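# Add the waiting block to the end of the wall

## Task

Put the waiting block onto the wall so it touches the end of the previously laid block and lines up evenly with it; the tongs are still resting on that previously laid block.

## Robot and tools

Setup: four identical Kinova Gen3 arms, arm1 to arm4, each with seven joints, a five-finger right hand and a wrist camera (arm1_cam_wrist to arm4_cam_wrist). Two room cameras, cam_high and cam_low, are fixed and belong to no arm. A reference image for the scene can be opened with show_instructions, which takes no arguments and moves nothing.

Frame: one scene frame, origin on the floor, +z up, metres. Arm feet (base_link) in that frame: arm1 x=-0.381 y=-0.729 z=+0.759 quat_wxyz=(+0.704, -0.001, -0.001, +0.710); arm2 x=+0.315 y=-0.752 z=+0.750 quat_wxyz=(+0.719, +0.001, +0.000, +0.695); arm3 x=-0.346 y=+0.738 z=+0.747 quat_wxyz=(+0.705, +0.000, +0.000, -0.709); arm4 x=+0.293 y=+0.719 z=+0.803 quat_wxyz=(+0.703, +0.001, +0.000, -0.711). Each foot faces along its own +x, so arm1 and arm2 face +y and arm3 and arm4 face -y. Reach is about 1.06 m from the joint 1 axis.

move: one action for any subset of arms. Arguments arm1, arm2, arm3, arm4 are separate objects, one per arm; an arm omitted gets nothing new and keeps chasing its previous targets. Each holds "joints", a dict of absolute targets keyed by name (not offsets), plus optional "min_time_s" (0.1 to 8 s, the shortest duration of that arm's motions). Arm joints are in radians: joint1_rad, joint3_rad, joint5_rad, joint7_rad range -6.283 to 6.283; joint2_rad -2.249 to 2.249; joint4_rad -2.579 to 2.579; joint6_rad -2.099 to 2.099; done tolerance ±0.01. Joint1 spins the arm about its foot (positive clockwise from above; 0 points along the foot's +x). Joint2 is the shoulder (0 upright, positive leans forward). Joint4 is the elbow, joint6 the wrist, joints 3 and 5 twist the upper arm and forearm, joint7 rolls the hand (positive counter-clockwise looking from behind the hand). With joints 1, 3, 5 at 0 and joint7 at 1.57, fingers pointing down ahead of the arm, the palm faces right and the thumb is toward the foot. Max target rates: 1.39 rad/s for joints 1 to 4, 1.22 for 5 to 7. Joints moved together start and finish together, so the hand can sweep a wide curve; a long move may not be finished when the result arrives. An action runs at most 15 s. "cameras" lists which images to return (names above, or "all"; [] for none). A move with no arm returns full state and all images. Unknown keys make a call invalid; out-of-range values get it refused, and a refusal or stop cancels the later move, wait and finished_scene calls in the same reply.

Hand keys on a -1 to 1 scale (±0.02): hand_little, hand_ring, hand_middle, hand_index (+1 straight, -1 curled), hand_thumb_bend (+1 straight, -1 bent), hand_thumb_turn (+1 beside the palm, -1 opposed). Settings: hand_force_limit (-1 to 1, about 0 to 10 N fingertip, 15 N for thumb motors; a closing motor halts there) and hand_speed (-0.96 to 1; full speed from +0.48). Scenes start at force limit 0 and speed -0.8. A motor only moves when its target changes by at least 0.002. For a soft grasp, close at hand_speed -0.94 or slower; faster closing can overshoot the force limit severalfold. To grip harder, raise the limit and send a more-closed target. Fully opposed thumb plus fingers can hold objects about 0.035 to 0.065 m thick; handles down to about 0.025 m.

Hand geometry: the hand point sits 0.045 m ahead of the palm; its +z runs along straight fingers, +y out of the palm, +x across the palm away from the thumb. Straight fingers extend 0.06 to 0.07 m past the point. A wrist bracket on the little-finger side sticks out 0.10 m across the palm and can collide. The wrist camera is on that side, aimed at the hand point about 30 degrees off the fingers toward the thumb.

wait: seconds from 0 to 10, plus optional cameras; commands nothing and returns state. zoom_image: camera name and region [x0, y0, x1, y1] in pixels from the top-left, at most 504 by 504, on the latest image of that camera. finished_scene: scene is the current scene number (printed at the end of each move result); it is final, and the block must stay placed with no robot help.

Results: a "move" line gives each commanded arm as done or its worst status. joint_status words: done, off_target (resting short, may still push), time_out (target dropped, holds), not_followed (a separation check withheld the targets). Arms marked "as last shown" were not commanded. hand_stopped_by gives six words for little, ring, middle, index, thumb_bend, thumb_turn: moving, target, force, stalled or fault. *_load_n are fingertip loads in N (positive pushing open); a dropping load near 0 means the grip was lost. Joint velocities are rad/s; "within noise" means still. Joint torques are in N m; Flange force is the outside force on the end effector in its own axes, noisy, sometimes "no reading". on_its_own reports uncommanded behaviour.

Hazards: the arms do not yield on contact and keep pushing. Squeezing between two robots, including one hand gripping another's fingers, ends the scene; the anti-collision check can be late and ignores fingers. Torque over 104.5 N m (joints 1 to 4) or 51.3 N m (5 to 7), or 5 degrees of deviation, freezes that arm for 10 s. Motors heat when holding loads, staying stretched or pushing into obstacles; MOTOR HOT warns at 60 °C, and at 75 °C the arm sags for 30 to 60 s. Avoid dropping the block, releasing it while moving, slamming it onto the wall, knocking the tongs or earlier blocks, and straining fingers with forceful twists, pulls or fast swings. Small external nudges can shift loose objects.

Each tool is called after ">>>" by a JSON object that holds its "method" and its "body".

Reference images:

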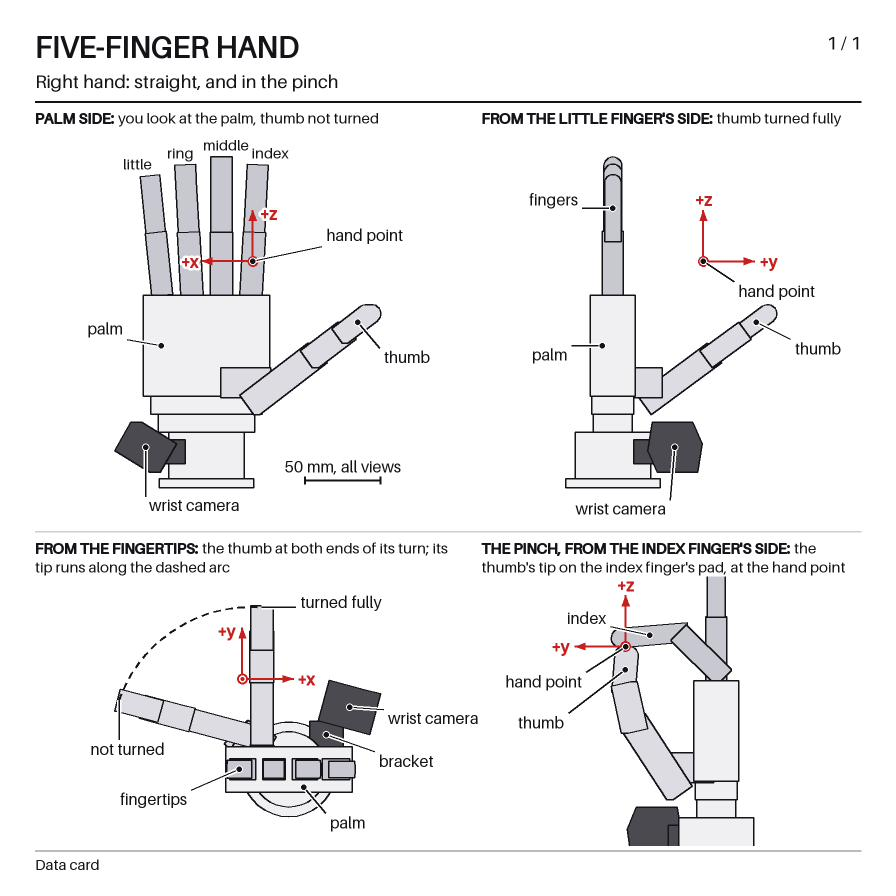

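## Session

>>> {"method": "move", "body": {"cameras": ["all"]}}

Scene clock: 0.00 s.
Joint torques (N m): no reading
Flange force (N): no reading
Joint velocities: within noise
arm1.joint_positions: joint1_rad=-0.285 joint2_rad=-0.418 joint3_rad=-0.045 joint4_rad=+1.473 joint5_rad=+0.006 joint6_rad=+2.018 joint7_rad=-1.783 hand_little=+1.000 hand_ring=+1.000 hand_middle=+1.000 hand_index=+1.000 hand_thumb_turn=+1.000 hand_thumb_bend=+1.000 hand_force_limit=+0.000 hand_speed=-0.800
arm1.joint_status: not commanded
arm1.hand_stopped_by: target,target,target,target,target,target
arm1.little_load_n: 0.0
arm1.ring_load_n: 0.0
arm1.middle_load_n: 0.0
arm1.index_load_n: 0.0
arm1.thumb_bend_load_n: 0.0
arm1.thumb_turn_load_n: 0.0
arm1.hand: x=-0.4652 y=-0.5802 z=+1.2631 quat_wxyz=(-0.027, +0.748, -0.663, -0.023) (m; scene frame)
arm2.joint_positions: joint1_rad=-0.194 joint2_rad=-0.340 joint3_rad=-0.107 joint4_rad=+1.464 joint5_rad=-0.021 joint6_rad=+1.988 joint7_rad=-1.766 hand_little=+1.000 hand_ring=+1.000 hand_middle=+1.000 hand_index=+1.000 hand_thumb_turn=+1.000 hand_thumb_bend=+1.000 hand_force_limit=+0.000 hand_speed=-0.800
arm2.joint_status: not commanded
arm2.hand_stopped_by: target,target,target,target,target,target
arm2.little_load_n: 0.0
arm2.ring_load_n: 0.0
arm2.middle_load_n: 0.0
arm2.index_load_n: 0.0
arm2.thumb_bend_load_n: 0.0
arm2.thumb_turn_load_n: 0.0
arm2.hand: x=+0.2248 y=-0.5768 z=+1.2458 quat_wxyz=(-0.015, +0.733, -0.680, -0.008) (m; scene frame)
arm3.joint_positions: joint1_rad=+0.013 joint2_rad=-0.478 joint3_rad=-0.036 joint4_rad=+1.446 joint5_rad=-0.004 joint6_rad=+1.937 joint7_rad=-2.058 hand_little=+1.000 hand_ring=+1.000 hand_middle=+1.000 hand_index=+1.000 hand_thumb_turn=+1.000 hand_thumb_bend=+1.000 hand_force_limit=+0.000 hand_speed=-0.800
arm3.joint_status: not commanded
arm3.hand_stopped_by: target,target,target,target,target,target
arm3.little_load_n: 0.0
arm3.ring_load_n: 0.0
arm3.middle_load_n: 0.0
arm3.index_load_n: 0.0
arm3.thumb_bend_load_n: 0.0
arm3.thumb_turn_load_n: 0.0
arm3.hand: x=-0.3244 y=+0.5448 z=+1.2836 quat_wxyz=(-0.098, -0.847, -0.519, +0.066) (m; scene frame)
arm4.joint_positions: joint1_rad=+0.318 joint2_rad=-0.429 joint3_rad=-0.074 joint4_rad=+1.568 joint5_rad=-0.005 joint6_rad=+2.037 joint7_rad=-1.877 hand_little=+1.000 hand_ring=+1.000 hand_middle=+1.000 hand_index=+1.000 hand_thumb_turn=+1.000 hand_thumb_bend=+1.000 hand_force_limit=+0.000 hand_speed=-0.800
arm4.joint_status: not commanded
arm4.hand_stopped_by: target,target,target,target,target,target
arm4.little_load_n: 0.0
arm4.ring_load_n: 0.0
arm4.middle_load_n: 0.0
arm4.index_load_n: 0.0
arm4.thumb_bend_load_n: 0.0
arm4.thumb_turn_load_n: 0.0
arm4.hand: x=+0.2834 y=+0.5685 z=+1.2772 quat_wxyz=(+0.022, -0.876, -0.481, -0.004) (m; scene frame)
pictures: arm1_cam_wrist, arm2_cam_wrist, arm3_cam_wrist, arm4_cam_wrist, cam_high, cam_low
Images, in order (width x height): arm1_cam_wrist 672x504, arm2_cam_wrist 672x504, arm3_cam_wrist 672x504, arm4_cam_wrist 672x504, cam_high 672x504, cam_low 672x504.

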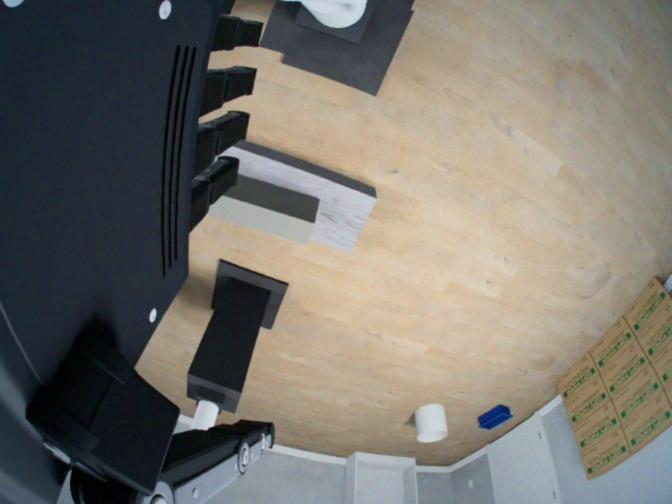

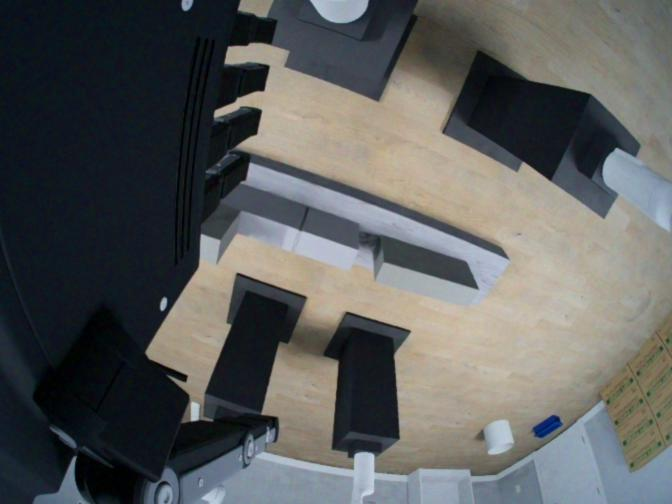

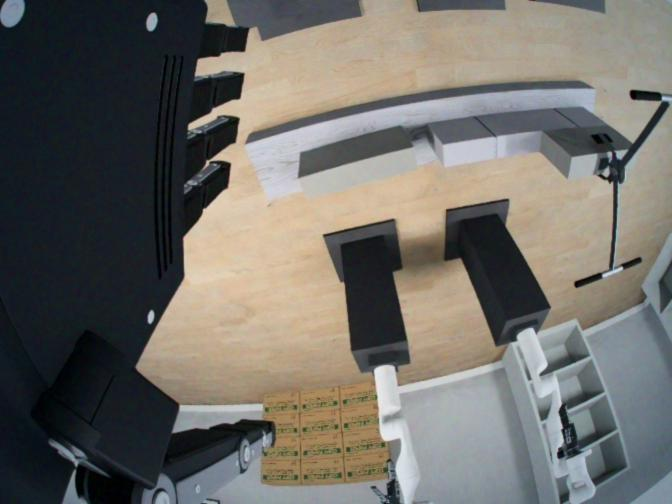

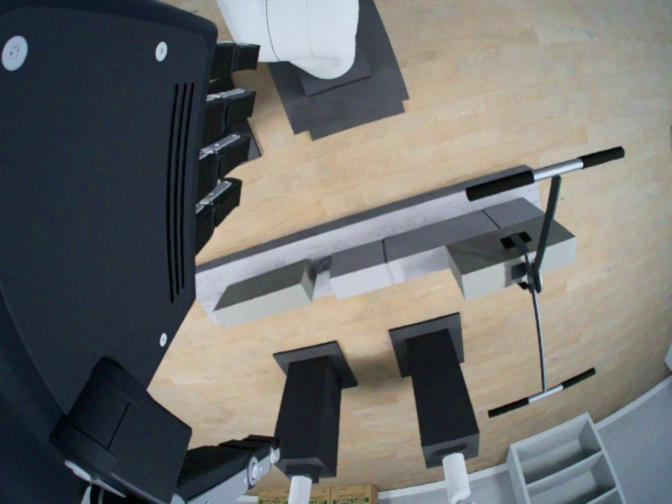

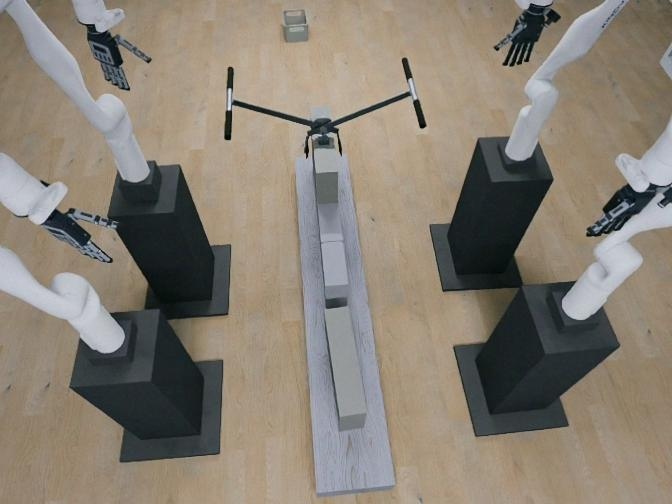

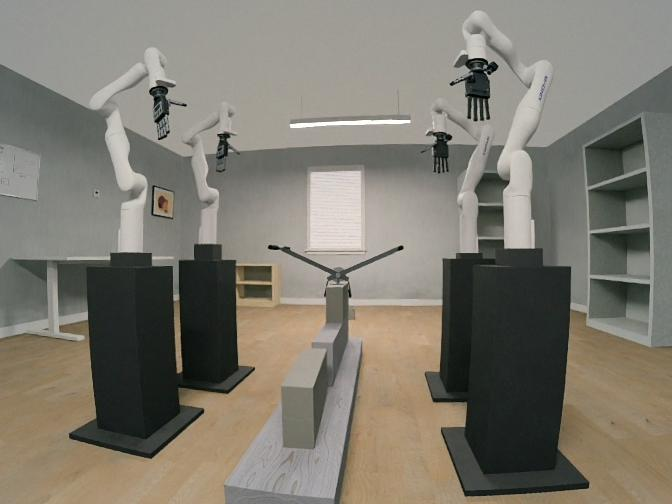

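>>> {"method": "zoom_image", "body": {"camera": "cam_high", "region": [210, 40, 440, 240]}}

>>> {"method": "zoom_image", "body": {"camera": "cam_high", "region": [280, 130, 380, 230]}}

>>> {"method": "zoom_image", "body": {"camera": "cam_high", "region": [280, 230, 400, 350]}}

>>> {"method": "zoom_image", "body": {"camera": "cam_high", "region": [280, 340, 400, 500]}}

>>> {"method": "zoom_image", "body": {"camera": "cam_low", "region": [260, 230, 420, 390]}}

>>> {"method": "zoom_image", "body": {"camera": "cam_low", "region": [260, 350, 380, 470]}}

Scaled by 2.191 from the camera's 672x504 image, which has a finer 960x720 frame.

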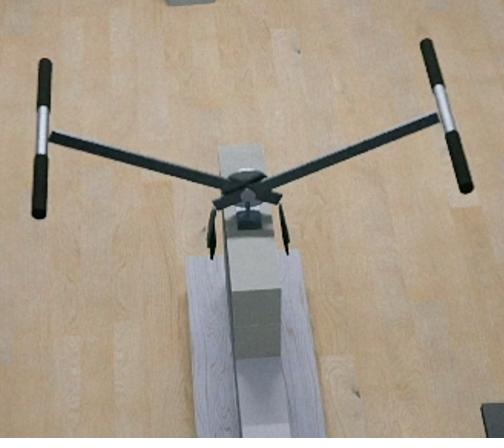

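Scaled by 5.040 from the camera's 672x504 image, which has a finer 960x720 frame.

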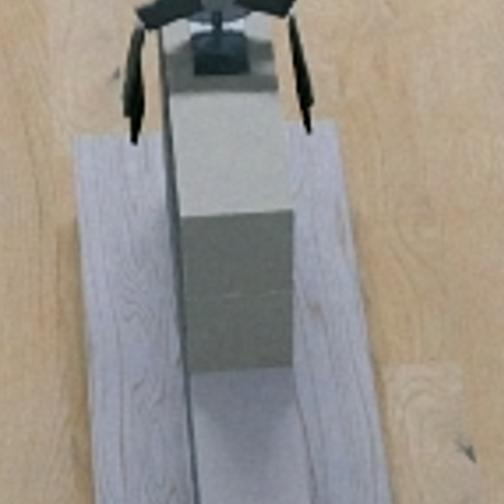

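Scaled by 4.200 from the camera's 672x504 image, which has a finer 960x720 frame.

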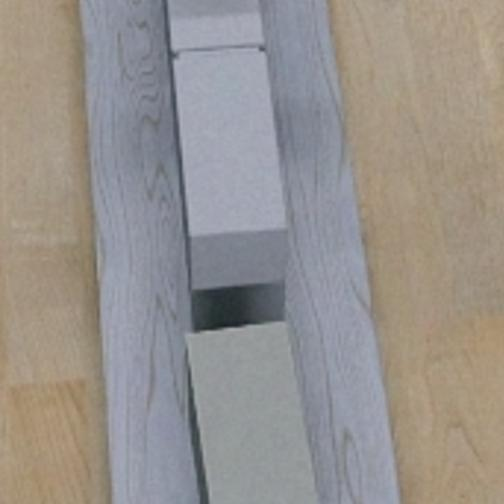

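Scaled by 3.150 from the camera's 672x504 image, which has a finer 960x720 frame.

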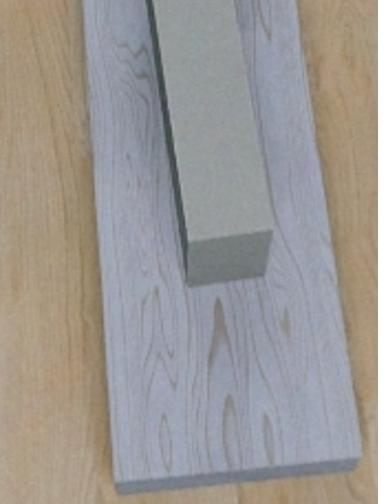

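Scaled by 3.150 from the camera's 672x504 image, which has a finer 960x720 frame.

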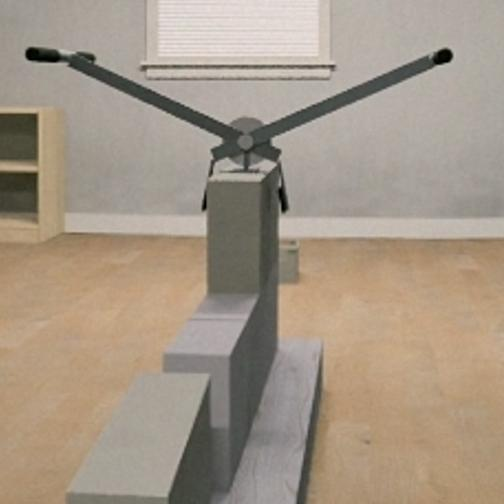

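Scaled by 4.200 from the camera's 672x504 image, which has a finer 960x720 frame.

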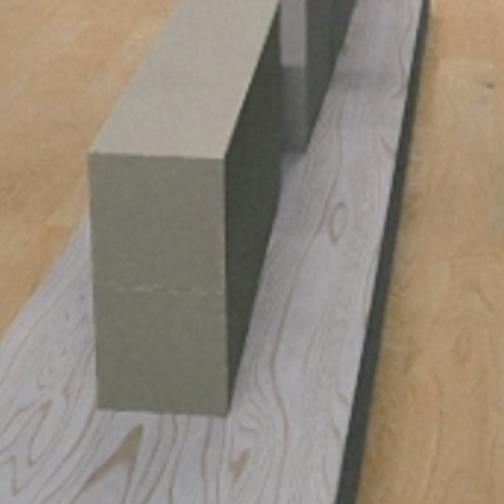

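>>> {"method": "move", "body": {"arm1": {"joints":{"joint1_rad":0.2095,"joint2_rad":0.4576,"joint3_rad":0,"joint4_rad":1.8247,"joint5_rad":0,"joint6_rad":0.8593,"joint7_rad":0.2010,"hand_speed":-0.2,"hand_force_limit":0.1,"hand_thumb_turn":-1},"min_time_s":3}, "arm2": {"joints":{"joint1_rad":0.3990,"joint2_rad":0.4700,"joint3_rad":0,"joint4_rad":1.7480,"joint5_rad":0,"joint6_rad":0.9236,"joint7_rad":0.4329,"hand_speed":-0.2,"hand_force_limit":0.1,"hand_thumb_turn":-1},"min_time_s":3}, "arm3": {"joints":{"joint1_rad":-0.2764,"joint2_rad":0.4565,"joint3_rad":0,"joint4_rad":1.7752,"joint5_rad":0,"joint6_rad":0.9098,"joint7_rad":-0.2707,"hand_speed":-0.2,"hand_force_limit":0.1,"hand_thumb_turn":-1},"min_time_s":3}, "arm4": {"joints":{"joint1_rad":-1.0294,"joint2_rad":1.0099,"joint3_rad":0,"joint4_rad":0.8543,"joint5_rad":0,"joint6_rad":1.2774,"joint7_rad":-1.0181,"hand_speed":-0.2,"hand_force_limit":0.1,"hand_thumb_turn":-1},"min_time_s":3}, "cameras": ["cam_low","cam_high","arm2_cam_wrist","arm4_cam_wrist"]}}

>>> {"method": "zoom_image", "body": {"camera": "cam_high", "region": [210, 40, 440, 240]}}

>>> {"method": "zoom_image", "body": {"camera": "cam_low", "region": [240, 180, 430, 310]}}

Scene clock: 47.10 s.
Joint torques (N m): arm1=[0.87 -15.47 -0.25 -6.94 0.19 -0.01 0.17] | arm2=[-0.88 -15.12 0.07 -8.53 0.25 0.1 -0.24] | arm3=[-0.77 -13.6 0.87 -6.66 0.01 0.19 -0.13] | arm4=[-0.62 -24.5 0.62 -7.05 -0.18 0.35 -0.15]
Flange force (N): arm1=[-2.3 0.4 2.8] | arm2=[-1.1 7.2 3.4] | arm3=[2.5 3.0 -1.1] | arm4=[-3.6 -3.7 0.2]
move: arm1 done; arm2 done; arm3 done; arm4 done
Joint velocities: within noise
arm1.joint_positions: joint1_rad=+0.209 joint2_rad=+0.458 joint3_rad=+0.000 joint4_rad=+1.825 joint5_rad=+0.000 joint6_rad=+0.859 joint7_rad=+0.201 hand_little=+1.000 hand_ring=+1.000 hand_middle=+1.000 hand_index=+1.000 hand_thumb_turn=-1.000 hand_thumb_bend=+1.000 hand_force_limit=+0.100 hand_speed=-0.200
arm1.joint_status: all done
arm1.hand_stopped_by: target,target,target,target,target,target
arm1.little_load_n: 0.0
arm1.ring_load_n: 0.0
arm1.middle_load_n: 0.0
arm1.index_load_n: 0.0
arm1.thumb_bend_load_n: -0.5
arm1.thumb_turn_load_n: 0.0
arm1.hand: x=-0.3027 y=-0.3785 z=+0.8933 quat_wxyz=(+0.001, +1.000, -0.001, +0.001) (m; scene frame)
arm2.joint_positions: joint1_rad=+0.399 joint2_rad=+0.470 joint3_rad=+0.000 joint4_rad=+1.748 joint5_rad=+0.000 joint6_rad=+0.924 joint7_rad=+0.433 hand_little=+1.000 hand_ring=+1.000 hand_middle=+1.000 hand_index=+1.000 hand_thumb_turn=-1.000 hand_thumb_bend=+1.000 hand_force_limit=+0.100 hand_speed=-0.200
arm2.joint_status: all done
arm2.hand_stopped_by: target,target,target,target,target,target
arm2.little_load_n: 0.0
arm2.ring_load_n: 0.0
arm2.middle_load_n: 0.0
arm2.index_load_n: 0.0
arm2.thumb_bend_load_n: 0.0
arm2.thumb_turn_load_n: 0.0
arm2.hand: x=+0.4919 y=-0.4221 z=+0.8985 quat_wxyz=(-0.001, +1.000, +0.000, -0.001) (m; scene frame)
arm3.joint_positions: joint1_rad=-0.276 joint2_rad=+0.456 joint3_rad=+0.000 joint4_rad=+1.775 joint5_rad=+0.000 joint6_rad=+0.910 joint7_rad=-0.271 hand_little=+1.000 hand_ring=+1.000 hand_middle=+1.000 hand_index=+1.000 hand_thumb_turn=-1.000 hand_thumb_bend=+1.000 hand_force_limit=+0.100 hand_speed=-0.200
arm3.joint_status: all done
arm3.hand_stopped_by: target,target,target,target,target,target
arm3.little_load_n: 0.0
arm3.ring_load_n: 0.0
arm3.middle_load_n: -0.5
arm3.index_load_n: 0.0
arm3.thumb_bend_load_n: 0.0
arm3.thumb_turn_load_n: 0.0
arm3.hand: x=-0.2234 y=+0.3742 z=+0.8951 quat_wxyz=(+0.000, +0.000, -1.000, +0.001) (m; scene frame)
arm4.joint_positions: joint1_rad=-1.029 joint2_rad=+1.010 joint3_rad=+0.000 joint4_rad=+0.854 joint5_rad=+0.000 joint6_rad=+1.277 joint7_rad=-1.018 hand_little=+1.000 hand_ring=+1.000 hand_middle=+1.000 hand_index=+1.000 hand_thumb_turn=-1.000 hand_thumb_bend=+1.000 hand_force_limit=+0.100 hand_speed=-0.200
arm4.joint_status: all done
arm4.hand_stopped_by: target,target,target,target,target,target
arm4.little_load_n: 0.0
arm4.ring_load_n: 0.0
arm4.middle_load_n: 0.0
arm4.index_load_n: 0.0
arm4.thumb_bend_load_n: 0.0
arm4.thumb_turn_load_n: 0.0
arm4.hand: x=+0.8696 y=+0.4125 z=+0.8998 quat_wxyz=(-0.001, +0.000, -1.000, -0.001) (m; scene frame)
pictures: arm2_cam_wrist, arm4_cam_wrist, cam_high, cam_low
Images, in order (width x height): arm2_cam_wrist 672x504, arm4_cam_wrist 672x504, cam_high 672x504, cam_low 672x504.

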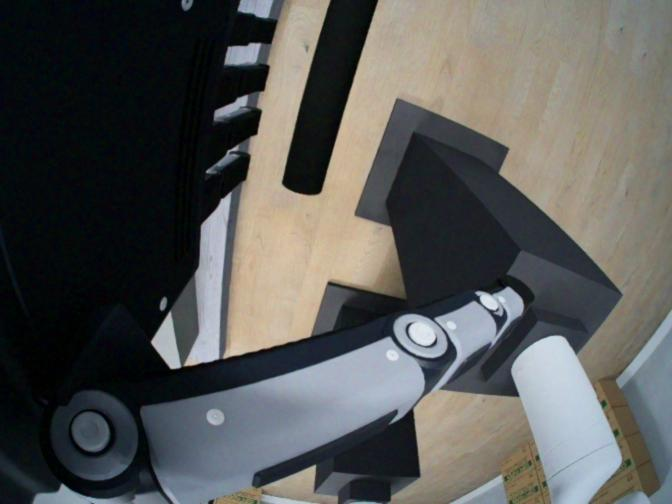

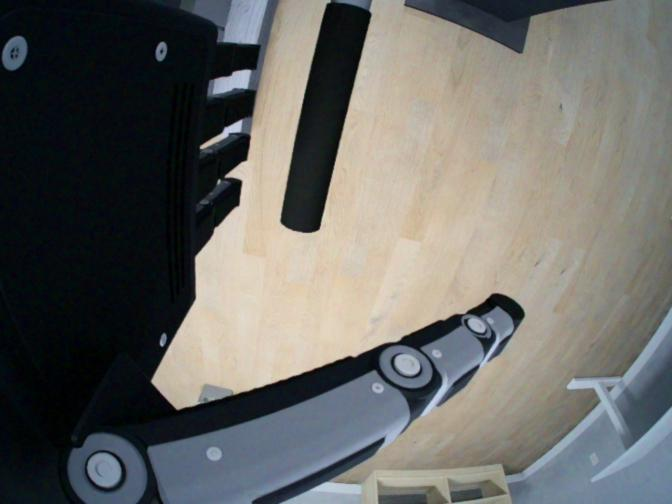

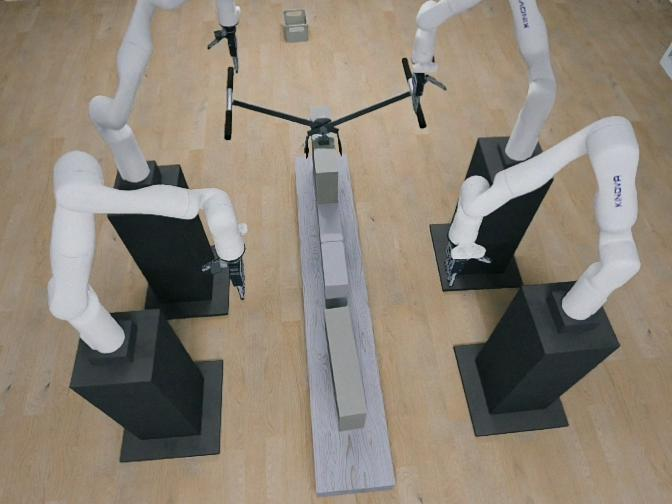

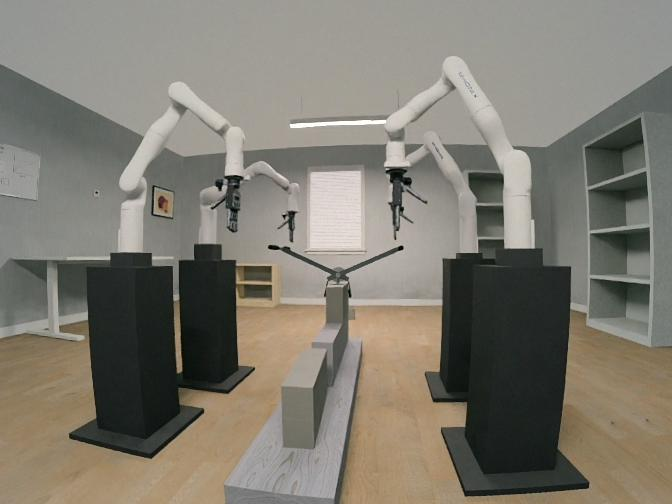

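Scaled by 2.191 from the camera's 672x504 image, which has a finer 960x720 frame.

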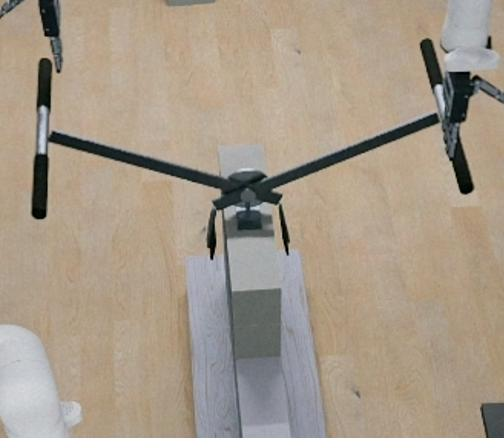

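Scaled by 2.653 from the camera's 672x504 image, which has a finer 960x720 frame.

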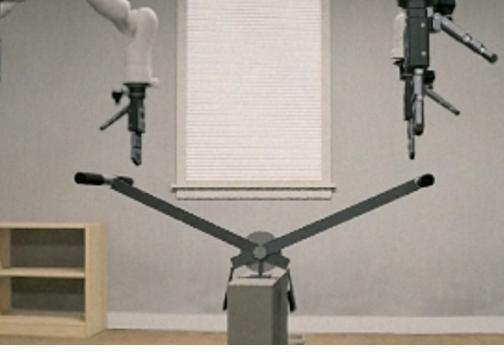

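>>> {"method": "move", "body": {"arm2": {"joints":{"joint1_rad":0.3990,"joint2_rad":0.6047,"joint4_rad":1.8385,"joint6_rad":0.6984,"joint7_rad":0.4329},"min_time_s":1.5}, "arm4": {"joints":{"joint1_rad":-1.0294,"joint2_rad":1.0994,"joint4_rad":0.9266,"joint6_rad":1.1156,"joint7_rad":-1.0181},"min_time_s":1.5}}}

>>> {"method": "move", "body": {"arm2": {"joints":{"joint1_rad":0.4028,"joint2_rad":0.7429,"joint4_rad":1.8897,"joint6_rad":0.5090,"joint7_rad":0.4367},"min_time_s":1.8}, "arm4": {"joints":{"joint1_rad":-1.0346,"joint2_rad":1.1954,"joint4_rad":0.9520,"joint6_rad":0.9942,"joint7_rad":-1.0233},"min_time_s":1.8}, "cameras": ["arm2_cam_wrist","arm4_cam_wrist","cam_high"]}}

Scene clock: 55.93 s.
Joint torques (N m): arm1=[0.95 -15.49 -0.2 -6.94 0.18 -0.08 0.16] | arm2=[-0.89 -16.06 0.11 -7.17 0.22 0.06 -0.21] | arm3=[-0.78 -13.62 0.82 -6.73 0.02 0.22 -0.11] | arm4=[-0.64 -24.86 0.69 -6.65 -0.21 0.31 -0.13]
Flange force (N): arm1=[-2.4 0.2 2.6] | arm2=[-1.0 7.0 2.0] | arm3=[2.6 3.2 -0.9] | arm4=[-3.0 -3.3 0.8]
move: arm2 done; arm4 done
Joint velocities: within noise
arm1, arm3: as last shown
arm1.joint_positions: joint1_rad=+0.210 joint2_rad=+0.458 joint3_rad=+0.000 joint4_rad=+1.825 joint5_rad=+0.000 joint6_rad=+0.859 joint7_rad=+0.201 hand_little=+1.000 hand_ring=+1.000 hand_middle=+1.000 hand_index=+1.000 hand_thumb_turn=-1.000 hand_thumb_bend=+1.000 hand_force_limit=+0.100 hand_speed=-0.200
arm1.thumb_bend_load_n: 0.0
arm2.joint_positions: joint1_rad=+0.399 joint2_rad=+0.605 joint3_rad=+0.000 joint4_rad=+1.838 joint5_rad=+0.000 joint6_rad=+0.698 joint7_rad=+0.433 hand_little=+1.000 hand_ring=+1.000 hand_middle=+1.000 hand_index=+1.000 hand_thumb_turn=-1.000 hand_thumb_bend=+1.000 hand_force_limit=+0.100 hand_speed=-0.200
arm2.joint_status: all done
arm2.hand_stopped_by: target,target,target,target,target,target
arm2.little_load_n: 0.0
arm2.ring_load_n: 0.0
arm2.middle_load_n: 0.0
arm2.index_load_n: 0.0
arm2.thumb_bend_load_n: 0.0
arm2.thumb_turn_load_n: 0.5
arm2.hand: x=+0.4919 y=-0.4220 z=+0.8183 quat_wxyz=(-0.001, +1.000, +0.000, -0.001) (m; scene frame)
arm3.middle_load_n: 0.0
arm3.thumb_bend_load_n: -0.5
arm4.joint_positions: joint1_rad=-1.029 joint2_rad=+1.099 joint3_rad=+0.000 joint4_rad=+0.927 joint5_rad=+0.000 joint6_rad=+1.116 joint7_rad=-1.018 hand_little=+1.000 hand_ring=+1.000 hand_middle=+1.000 hand_index=+1.000 hand_thumb_turn=-1.000 hand_thumb_bend=+1.000 hand_force_limit=+0.100 hand_speed=-0.200
arm4.joint_status: all done
arm4.hand_stopped_by: target,target,target,target,target,target
arm4.little_load_n: 0.0
arm4.ring_load_n: 0.0
arm4.middle_load_n: 0.0
arm4.index_load_n: 0.0
arm4.thumb_bend_load_n: -0.5
arm4.thumb_turn_load_n: 0.0
arm4.hand: x=+0.8698 y=+0.4126 z=+0.8198 quat_wxyz=(-0.001, +0.000, -1.000, -0.001) (m; scene frame)
pictures: none

Scene clock: 58.07 s.
Joint torques (N m): arm1=[0.92 -15.5 -0.21 -6.95 0.15 -0.07 0.15] | arm2=[-0.68 -16.43 0.48 -5.21 0.34 0.33 -0.32] | arm3=[-0.77 -13.63 0.81 -6.71 0.01 0.17 -0.13] | arm4=[-0.64 -25.14 0.65 -6.14 -0.2 0.33 -0.13]
Flange force (N): arm1=[-2.4 0.2 2.6] | arm2=[-0.7 5.8 0.5] | arm3=[2.6 3.1 -1.1] | arm4=[-2.8 -3.3 1.3]
move: arm2 done; arm4 done
Joint velocities: within noise
arm1, arm3: as last shown
arm2.joint_positions: joint1_rad=+0.403 joint2_rad=+0.743 joint3_rad=+0.000 joint4_rad=+1.890 joint5_rad=+0.000 joint6_rad=+0.509 joint7_rad=+0.437 hand_little=+1.000 hand_ring=+1.000 hand_middle=+1.000 hand_index=+1.000 hand_thumb_turn=-1.000 hand_thumb_bend=+1.000 hand_force_limit=+0.100 hand_speed=-0.200
arm2.joint_status: all done
arm2.hand_stopped_by: target,target,target,target,target,target
arm2.little_load_n: 0.0
arm2.ring_load_n: 0.0
arm2.middle_load_n: 0.0
arm2.index_load_n: 0.0
arm2.thumb_bend_load_n: 0.0
arm2.thumb_turn_load_n: 0.0
arm2.hand: x=+0.4918 y=-0.4258 z=+0.7483 quat_wxyz=(-0.001, +1.000, +0.000, -0.001) (m; scene frame)
arm3.thumb_bend_load_n: 0.0
arm3.thumb_turn_load_n: -0.5
arm4.joint_positions: joint1_rad=-1.035 joint2_rad=+1.195 joint3_rad=+0.000 joint4_rad=+0.952 joint5_rad=+0.000 joint6_rad=+0.994 joint7_rad=-1.023 hand_little=+1.000 hand_ring=+1.000 hand_middle=+1.000 hand_index=+1.000 hand_thumb_turn=-1.000 hand_thumb_bend=+1.000 hand_force_limit=+0.100 hand_speed=-0.200
arm4.joint_status: all done
arm4.hand_stopped_by: target,target,target,target,target,target
arm4.little_load_n: 0.0
arm4.ring_load_n: 0.0
arm4.middle_load_n: 0.0
arm4.index_load_n: 0.0
arm4.thumb_bend_load_n: 0.0
arm4.thumb_turn_load_n: 0.0
arm4.hand: x=+0.8700 y=+0.4167 z=+0.7498 quat_wxyz=(-0.001, +0.000, -1.000, -0.001) (m; scene frame)
pictures: arm2_cam_wrist, arm4_cam_wrist, cam_high
Images, in order (width x height): arm2_cam_wrist 672x504, arm4_cam_wrist 672x504, cam_high 672x504.

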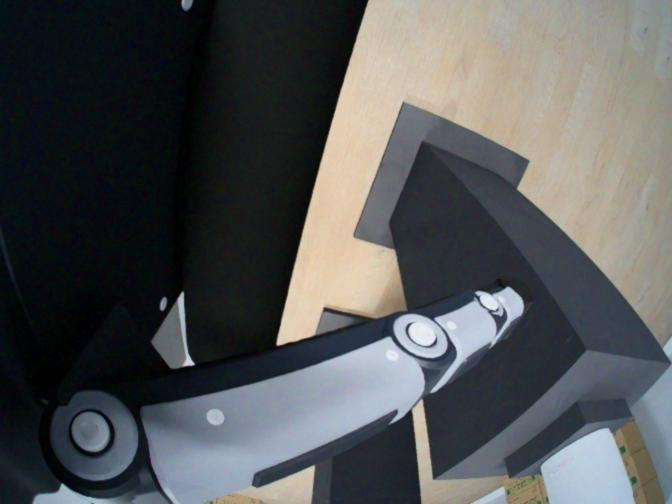

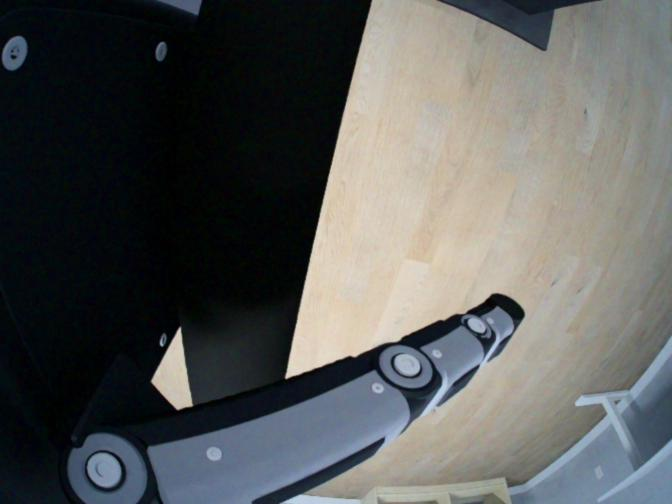

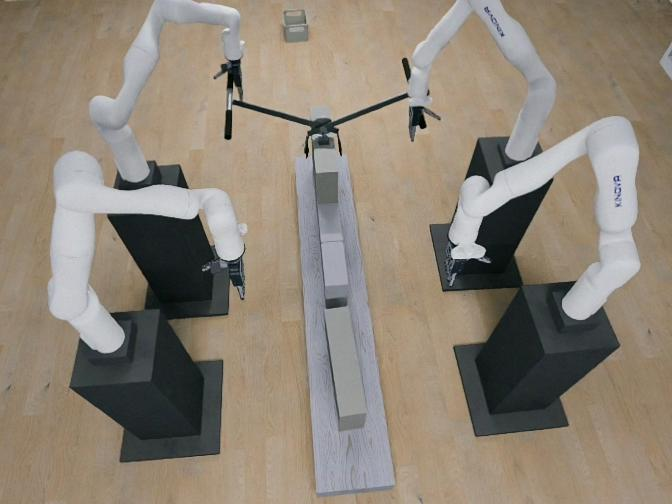

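>>> {"method": "move", "body": {"arm2": {"joints":{"hand_little":-0.94,"hand_ring":-0.94,"hand_middle":-0.94,"hand_index":-0.94,"hand_speed":-0.7,"hand_force_limit":0.1}}, "arm4": {"joints":{"hand_little":-0.94,"hand_ring":-0.94,"hand_middle":-0.94,"hand_index":-0.94,"hand_speed":-0.7,"hand_force_limit":0.1}}}}

>>> {"method": "move", "body": {"arm2": {"joints":{"hand_thumb_bend":0.45}}, "arm4": {"joints":{"hand_thumb_bend":0.45}}, "cameras": ["arm2_cam_wrist","arm4_cam_wrist"]}}

Scene clock: 61.97 s.
Joint torques (N m): arm1=[0.91 -15.5 -0.17 -6.95 0.17 -0.01 0.12] | arm2=[-2 -19.21 -0.09 -7.11 0.87 -0.03 0.2] | arm3=[-0.75 -13.62 0.82 -6.71 0.02 0.17 -0.11] | arm4=[3.8 -27.76 3.99 -7.47 1.48 0.14 -0.01]
Flange force (N): arm1=[-2.3 0.4 2.8] | arm2=[-0.1 8.8 6.2] | arm3=[2.5 3.1 -1.1] | arm4=[-5.7 3.3 5.0]
move: arm2 off_target; arm4 done
Joint velocities: within noise
arm1, arm3: as last shown
arm2.joint_positions: joint1_rad=+0.403 joint2_rad=+0.743 joint3_rad=+0.000 joint4_rad=+1.890 joint5_rad=+0.000 joint6_rad=+0.509 joint7_rad=+0.437 hand_little=-0.878 hand_ring=-0.875 hand_middle=-0.875 hand_index=-0.875 hand_thumb_turn=-1.000 hand_thumb_bend=+1.000 hand_force_limit=+0.100 hand_speed=-0.700
arm2.joint_status: hand_little off_target (ended at -0.878, target -0.940); hand_ring off_target (ended at -0.875, target -0.940); hand_middle off_target (ended at -0.875, target -0.940); hand_index off_target (ended at -0.875, target -0.940); the others done
arm2.hand_stopped_by: force,force,force,force,target,target
arm2.little_load_n: 6.5
arm2.ring_load_n: 10.5
arm2.middle_load_n: 10.5
arm2.index_load_n: 9.5
arm2.thumb_bend_load_n: 0.0
arm2.thumb_turn_load_n: 0.0
arm2.hand: x=+0.4918 y=-0.4259 z=+0.7482 quat_wxyz=(-0.001, +1.000, +0.000, -0.001) (m; scene frame)
arm4.joint_positions: joint1_rad=-1.035 joint2_rad=+1.195 joint3_rad=+0.000 joint4_rad=+0.952 joint5_rad=+0.000 joint6_rad=+0.994 joint7_rad=-1.023 hand_little=-0.940 hand_ring=-0.939 hand_middle=-0.940 hand_index=-0.940 hand_thumb_turn=-1.000 hand_thumb_bend=+1.000 hand_force_limit=+0.100 hand_speed=-0.700
arm4.joint_status: all done
arm4.hand_stopped_by: target,target,target,target,target,target
arm4.little_load_n: 1.5
arm4.ring_load_n: 4.0
arm4.middle_load_n: 2.5
arm4.index_load_n: 0.5
arm4.thumb_bend_load_n: 0.0
arm4.thumb_turn_load_n: 0.0
arm4.hand: x=+0.8700 y=+0.4168 z=+0.7498 quat_wxyz=(-0.001, +0.000, -1.000, -0.001) (m; scene frame)
pictures: none

Scene clock: 63.57 s.
Joint torques (N m): arm1=[0.91 -15.44 -0.22 -6.95 0.19 -0.05 0.19] | arm2=[-1.87 -19.53 0.02 -7.8 0.95 -0.47 0.2] | arm3=[-0.76 -13.63 0.83 -6.69 0 0.19 -0.09] | arm4=[5.1 -27.5 4.89 -7.51 1.94 0.06 0]
Flange force (N): arm1=[-2.5 0.4 2.6] | arm2=[-0.9 9.5 6.0] | arm3=[2.4 3.0 -1.1] | arm4=[-6.2 5.3 4.4]
move: arm2 off_target; arm4 off_target
Joint velocities: within noise
arm1, arm3: as last shown
arm2.joint_positions: joint1_rad=+0.403 joint2_rad=+0.743 joint3_rad=+0.000 joint4_rad=+1.890 joint5_rad=+0.000 joint6_rad=+0.509 joint7_rad=+0.437 hand_little=-0.878 hand_ring=-0.875 hand_middle=-0.875 hand_index=-0.875 hand_thumb_turn=-1.000 hand_thumb_bend=+0.496 hand_force_limit=+0.100 hand_speed=-0.700
arm2.joint_status: hand_thumb_bend off_target (ended at +0.496, target +0.450)
arm2.hand_stopped_by: force,force,force,force,force,target
arm2.little_load_n: 6.5
arm2.ring_load_n: 10.5
arm2.middle_load_n: 10.0
arm2.index_load_n: 9.5
arm2.thumb_bend_load_n: 9.0
arm2.thumb_turn_load_n: 2.0
arm2.hand: x=+0.4918 y=-0.4259 z=+0.7483 quat_wxyz=(-0.001, +1.000, +0.000, -0.001) (m; scene frame)
arm3.thumb_turn_load_n: 0.0
arm4.joint_positions: joint1_rad=-1.035 joint2_rad=+1.195 joint3_rad=+0.000 joint4_rad=+0.952 joint5_rad=+0.000 joint6_rad=+0.994 joint7_rad=-1.023 hand_little=-0.940 hand_ring=-0.939 hand_middle=-0.940 hand_index=-0.940 hand_thumb_turn=-1.000 hand_thumb_bend=+0.478 hand_force_limit=+0.100 hand_speed=-0.700
arm4.joint_status: hand_thumb_bend off_target (ended at +0.478, target +0.450)
arm4.hand_stopped_by: target,target,target,target,force,target
arm4.little_load_n: 1.0
arm4.ring_load_n: 3.5
arm4.middle_load_n: 0.5
arm4.index_load_n: 0.5
arm4.thumb_bend_load_n: 10.0
arm4.thumb_turn_load_n: 3.0
arm4.hand: x=+0.8700 y=+0.4167 z=+0.7498 quat_wxyz=(-0.001, +0.000, -1.000, -0.001) (m; scene frame)
pictures: arm2_cam_wrist, arm4_cam_wrist
Images, in order (width x height): arm2_cam_wrist 672x504, arm4_cam_wrist 672x504.

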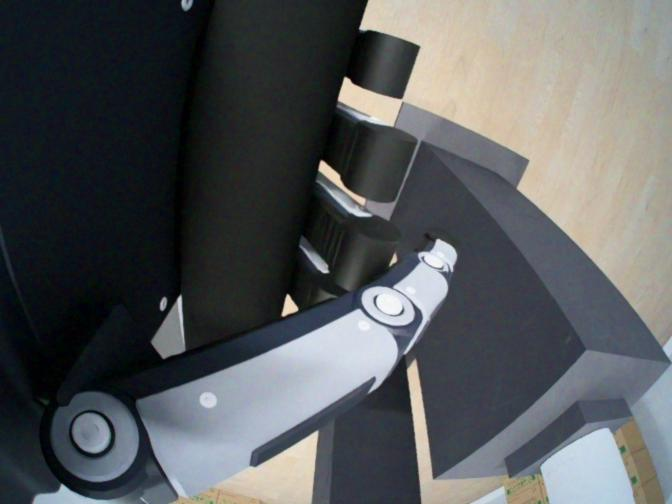

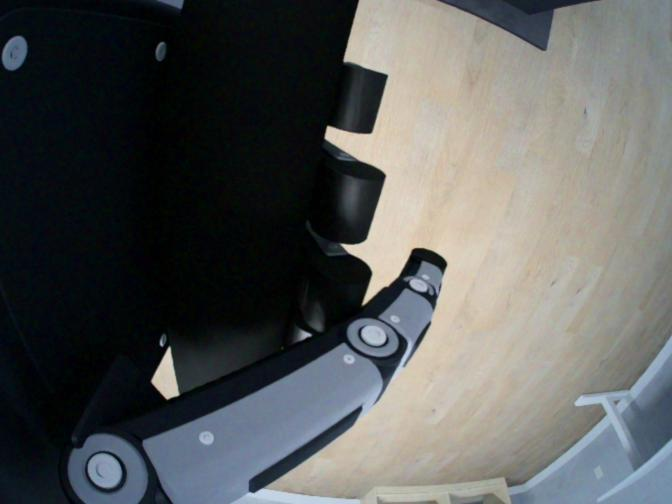

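>>> {"method": "move", "body": {"arm2": {"joints":{"joint1_rad":0.4028,"joint2_rad":0.6380,"joint4_rad":1.8661,"joint6_rad":0.6375,"joint7_rad":0.4367},"min_time_s":2}, "arm4": {"joints":{"joint1_rad":-1.0346,"joint2_rad":1.1211,"joint4_rad":0.9473,"joint6_rad":1.0732,"joint7_rad":-1.0233},"min_time_s":2}, "cameras": ["cam_high","cam_low"]}}

Scene clock: 74.93 s.
Joint torques (N m): arm1=[0.93 -15.45 -0.15 -6.92 0.15 -0.05 0.13] | arm2=[-1.93 -21.49 -0.34 -1.46 1.15 4.07 0.49] | arm3=[-0.77 -13.64 0.81 -6.69 0.02 0.19 -0.11] | arm4=[-13.23 -33.7 -8.27 -9.59 -4.68 1.12 0.5]
Flange force (N): arm1=[-2.4 0.3 2.6] | arm2=[8.4 -8.8 19.4] | arm3=[2.5 3.0 -1.0] | arm4=[6.0 -19.3 15.6]
move: arm2 done; arm4 done
Joint velocities: within noise
arm1, arm3: as last shown
arm2.joint_positions: joint1_rad=+0.403 joint2_rad=+0.638 joint3_rad=+0.000 joint4_rad=+1.866 joint5_rad=+0.000 joint6_rad=+0.637 joint7_rad=+0.437 hand_little=-0.878 hand_ring=-0.875 hand_middle=-0.875 hand_index=-0.875 hand_thumb_turn=-1.000 hand_thumb_bend=+0.496 hand_force_limit=+0.100 hand_speed=-0.700
arm2.joint_status: all done
arm2.hand_stopped_by: force,force,force,force,force,target
arm2.little_load_n: 8.0
arm2.ring_load_n: 10.0
arm2.middle_load_n: 7.5
arm2.index_load_n: 4.5
arm2.thumb_bend_load_n: 9.0
arm2.thumb_turn_load_n: 2.0
arm2.hand: x=+0.4918 y=-0.4260 z=+0.7983 quat_wxyz=(-0.001, +1.000, +0.000, -0.001) (m; scene frame)
arm4.joint_positions: joint1_rad=-1.035 joint2_rad=+1.121 joint3_rad=+0.000 joint4_rad=+0.947 joint5_rad=+0.000 joint6_rad=+1.073 joint7_rad=-1.023 hand_little=-0.939 hand_ring=-0.939 hand_middle=-0.940 hand_index=-0.940 hand_thumb_turn=-1.000 hand_thumb_bend=+0.478 hand_force_limit=+0.100 hand_speed=-0.700
arm4.joint_status: all done
arm4.hand_stopped_by: target,target,target,target,force,target
arm4.little_load_n: 9.5
arm4.ring_load_n: 4.0
arm4.middle_load_n: -1.0
arm4.index_load_n: 0.0
arm4.thumb_bend_load_n: 9.5
arm4.thumb_turn_load_n: 2.0
arm4.hand: x=+0.8700 y=+0.4166 z=+0.7998 quat_wxyz=(-0.001, +0.000, -1.000, -0.001) (m; scene frame)
pictures: cam_high, cam_low
Images, in order (width x height): cam_high 672x504, cam_low 672x504.

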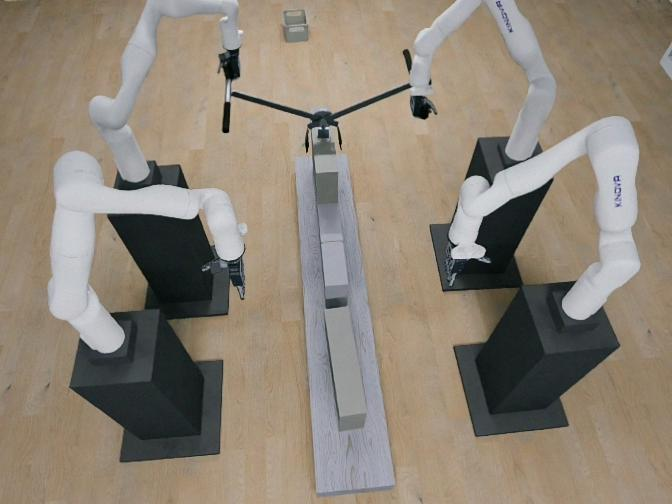

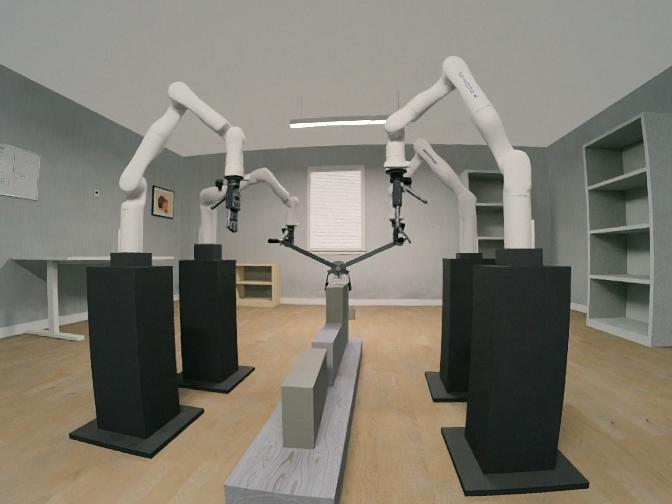

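>>> {"method": "zoom_image", "body": {"camera": "cam_low", "region": [240, 200, 440, 350]}}

>>> {"method": "zoom_image", "body": {"camera": "cam_high", "region": [200, 40, 460, 235]}}

Scaled by 2.520 from the camera's 672x504 image, which has a finer 960x720 frame.

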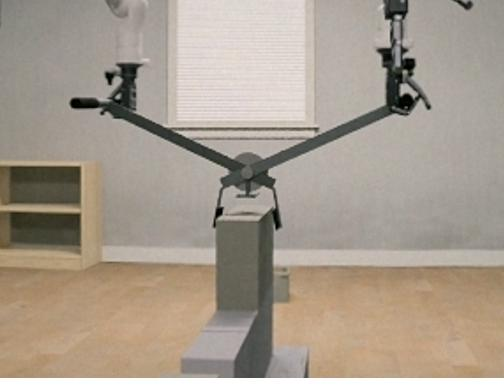

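Scaled by 1.938 from the camera's 672x504 image, which has a finer 960x720 frame.

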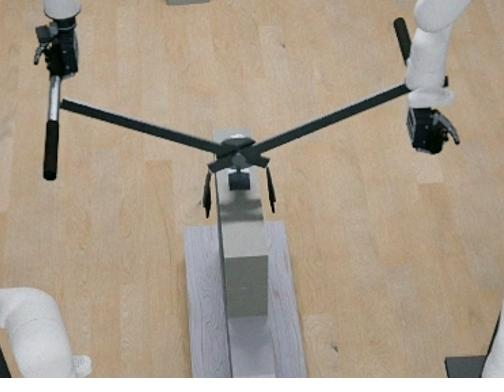

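>>> {"method": "move", "body": {"arm2": {"joints":{"joint1_rad":0.1411,"joint2_rad":0.5791,"joint4_rad":2.0050,"joint6_rad":0.5575,"joint7_rad":0.1750},"min_time_s":2}, "arm4": {"joints":{"joint1_rad":-0.9290,"joint2_rad":0.9306,"joint4_rad":1.4081,"joint6_rad":0.8029,"joint7_rad":-0.9177},"min_time_s":2}, "cameras": ["cam_high","cam_low"]}}

Scene clock: 80.17 s.
Joint torques (N m): arm1=[0.91 -15.45 -0.2 -6.94 0.18 -0.05 0.17] | arm2=[-3.75 -17.67 -2.4 2.09 0.28 5.6 0.43] | arm3=[-0.76 -13.59 0.82 -6.72 0 0.2 -0.11] | arm4=[-12.7 -29.08 -9.97 -6.36 -4.18 1.92 0.41]
Flange force (N): arm1=[-2.4 0.3 2.6] | arm2=[11.6 -12.6 18.7] | arm3=[2.5 3.2 -1.0] | arm4=[8.4 -21.5 16.9]
move: arm2 done; arm4 done
Joint velocities: within noise
arm1, arm3: as last shown
arm1.thumb_bend_load_n: -0.5
arm2.joint_positions: joint1_rad=+0.141 joint2_rad=+0.579 joint3_rad=+0.000 joint4_rad=+2.005 joint5_rad=+0.000 joint6_rad=+0.557 joint7_rad=+0.175 hand_little=-0.878 hand_ring=-0.875 hand_middle=-0.875 hand_index=-0.875 hand_thumb_turn=-1.000 hand_thumb_bend=+0.496 hand_force_limit=+0.100 hand_speed=-0.700
arm2.joint_status: all done
arm2.hand_stopped_by: force,force,force,force,force,target
arm2.little_load_n: 9.5
arm2.ring_load_n: 11.0
arm2.middle_load_n: 8.5
arm2.index_load_n: 6.5
arm2.thumb_bend_load_n: 9.0
arm2.thumb_turn_load_n: 1.5
arm2.hand: x=+0.3776 y=-0.4260 z=+0.7984 quat_wxyz=(-0.001, +1.000, +0.000, -0.001) (m; scene frame)
arm4.joint_positions: joint1_rad=-0.929 joint2_rad=+0.931 joint3_rad=+0.000 joint4_rad=+1.408 joint5_rad=+0.000 joint6_rad=+0.803 joint7_rad=-0.918 hand_little=-0.939 hand_ring=-0.939 hand_middle=-0.940 hand_index=-0.940 hand_thumb_turn=-1.000 hand_thumb_bend=+0.478 hand_force_limit=+0.100 hand_speed=-0.700
arm4.joint_status: all done
arm4.hand_stopped_by: target,target,target,target,force,target
arm4.little_load_n: 10.0
arm4.ring_load_n: 5.0
arm4.middle_load_n: -1.0
arm4.index_load_n: 0.0
arm4.thumb_bend_load_n: 10.0
arm4.thumb_turn_load_n: 2.0
arm4.hand: x=+0.7560 y=+0.4166 z=+0.7996 quat_wxyz=(-0.001, +0.000, -1.000, -0.001) (m; scene frame)
pictures: cam_high, cam_low
Images, in order (width x height): cam_high 672x504, cam_low 672x504.

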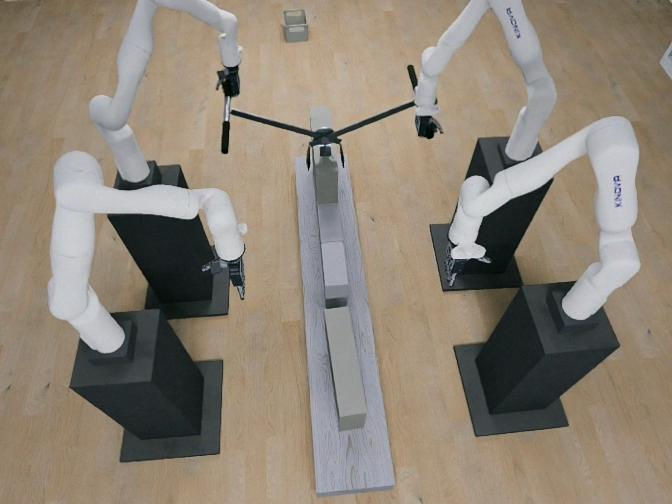

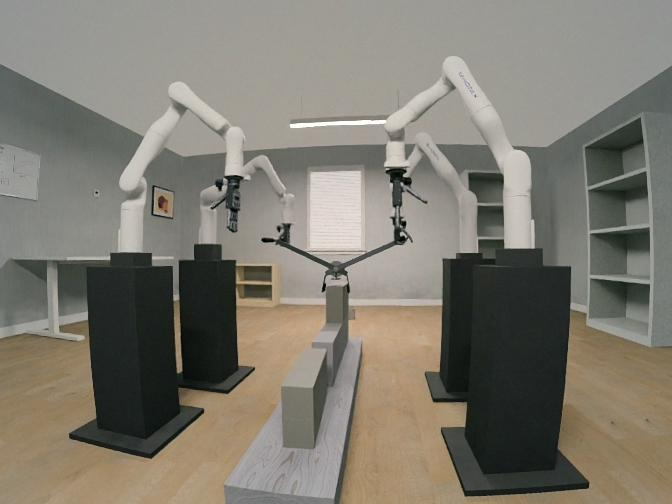

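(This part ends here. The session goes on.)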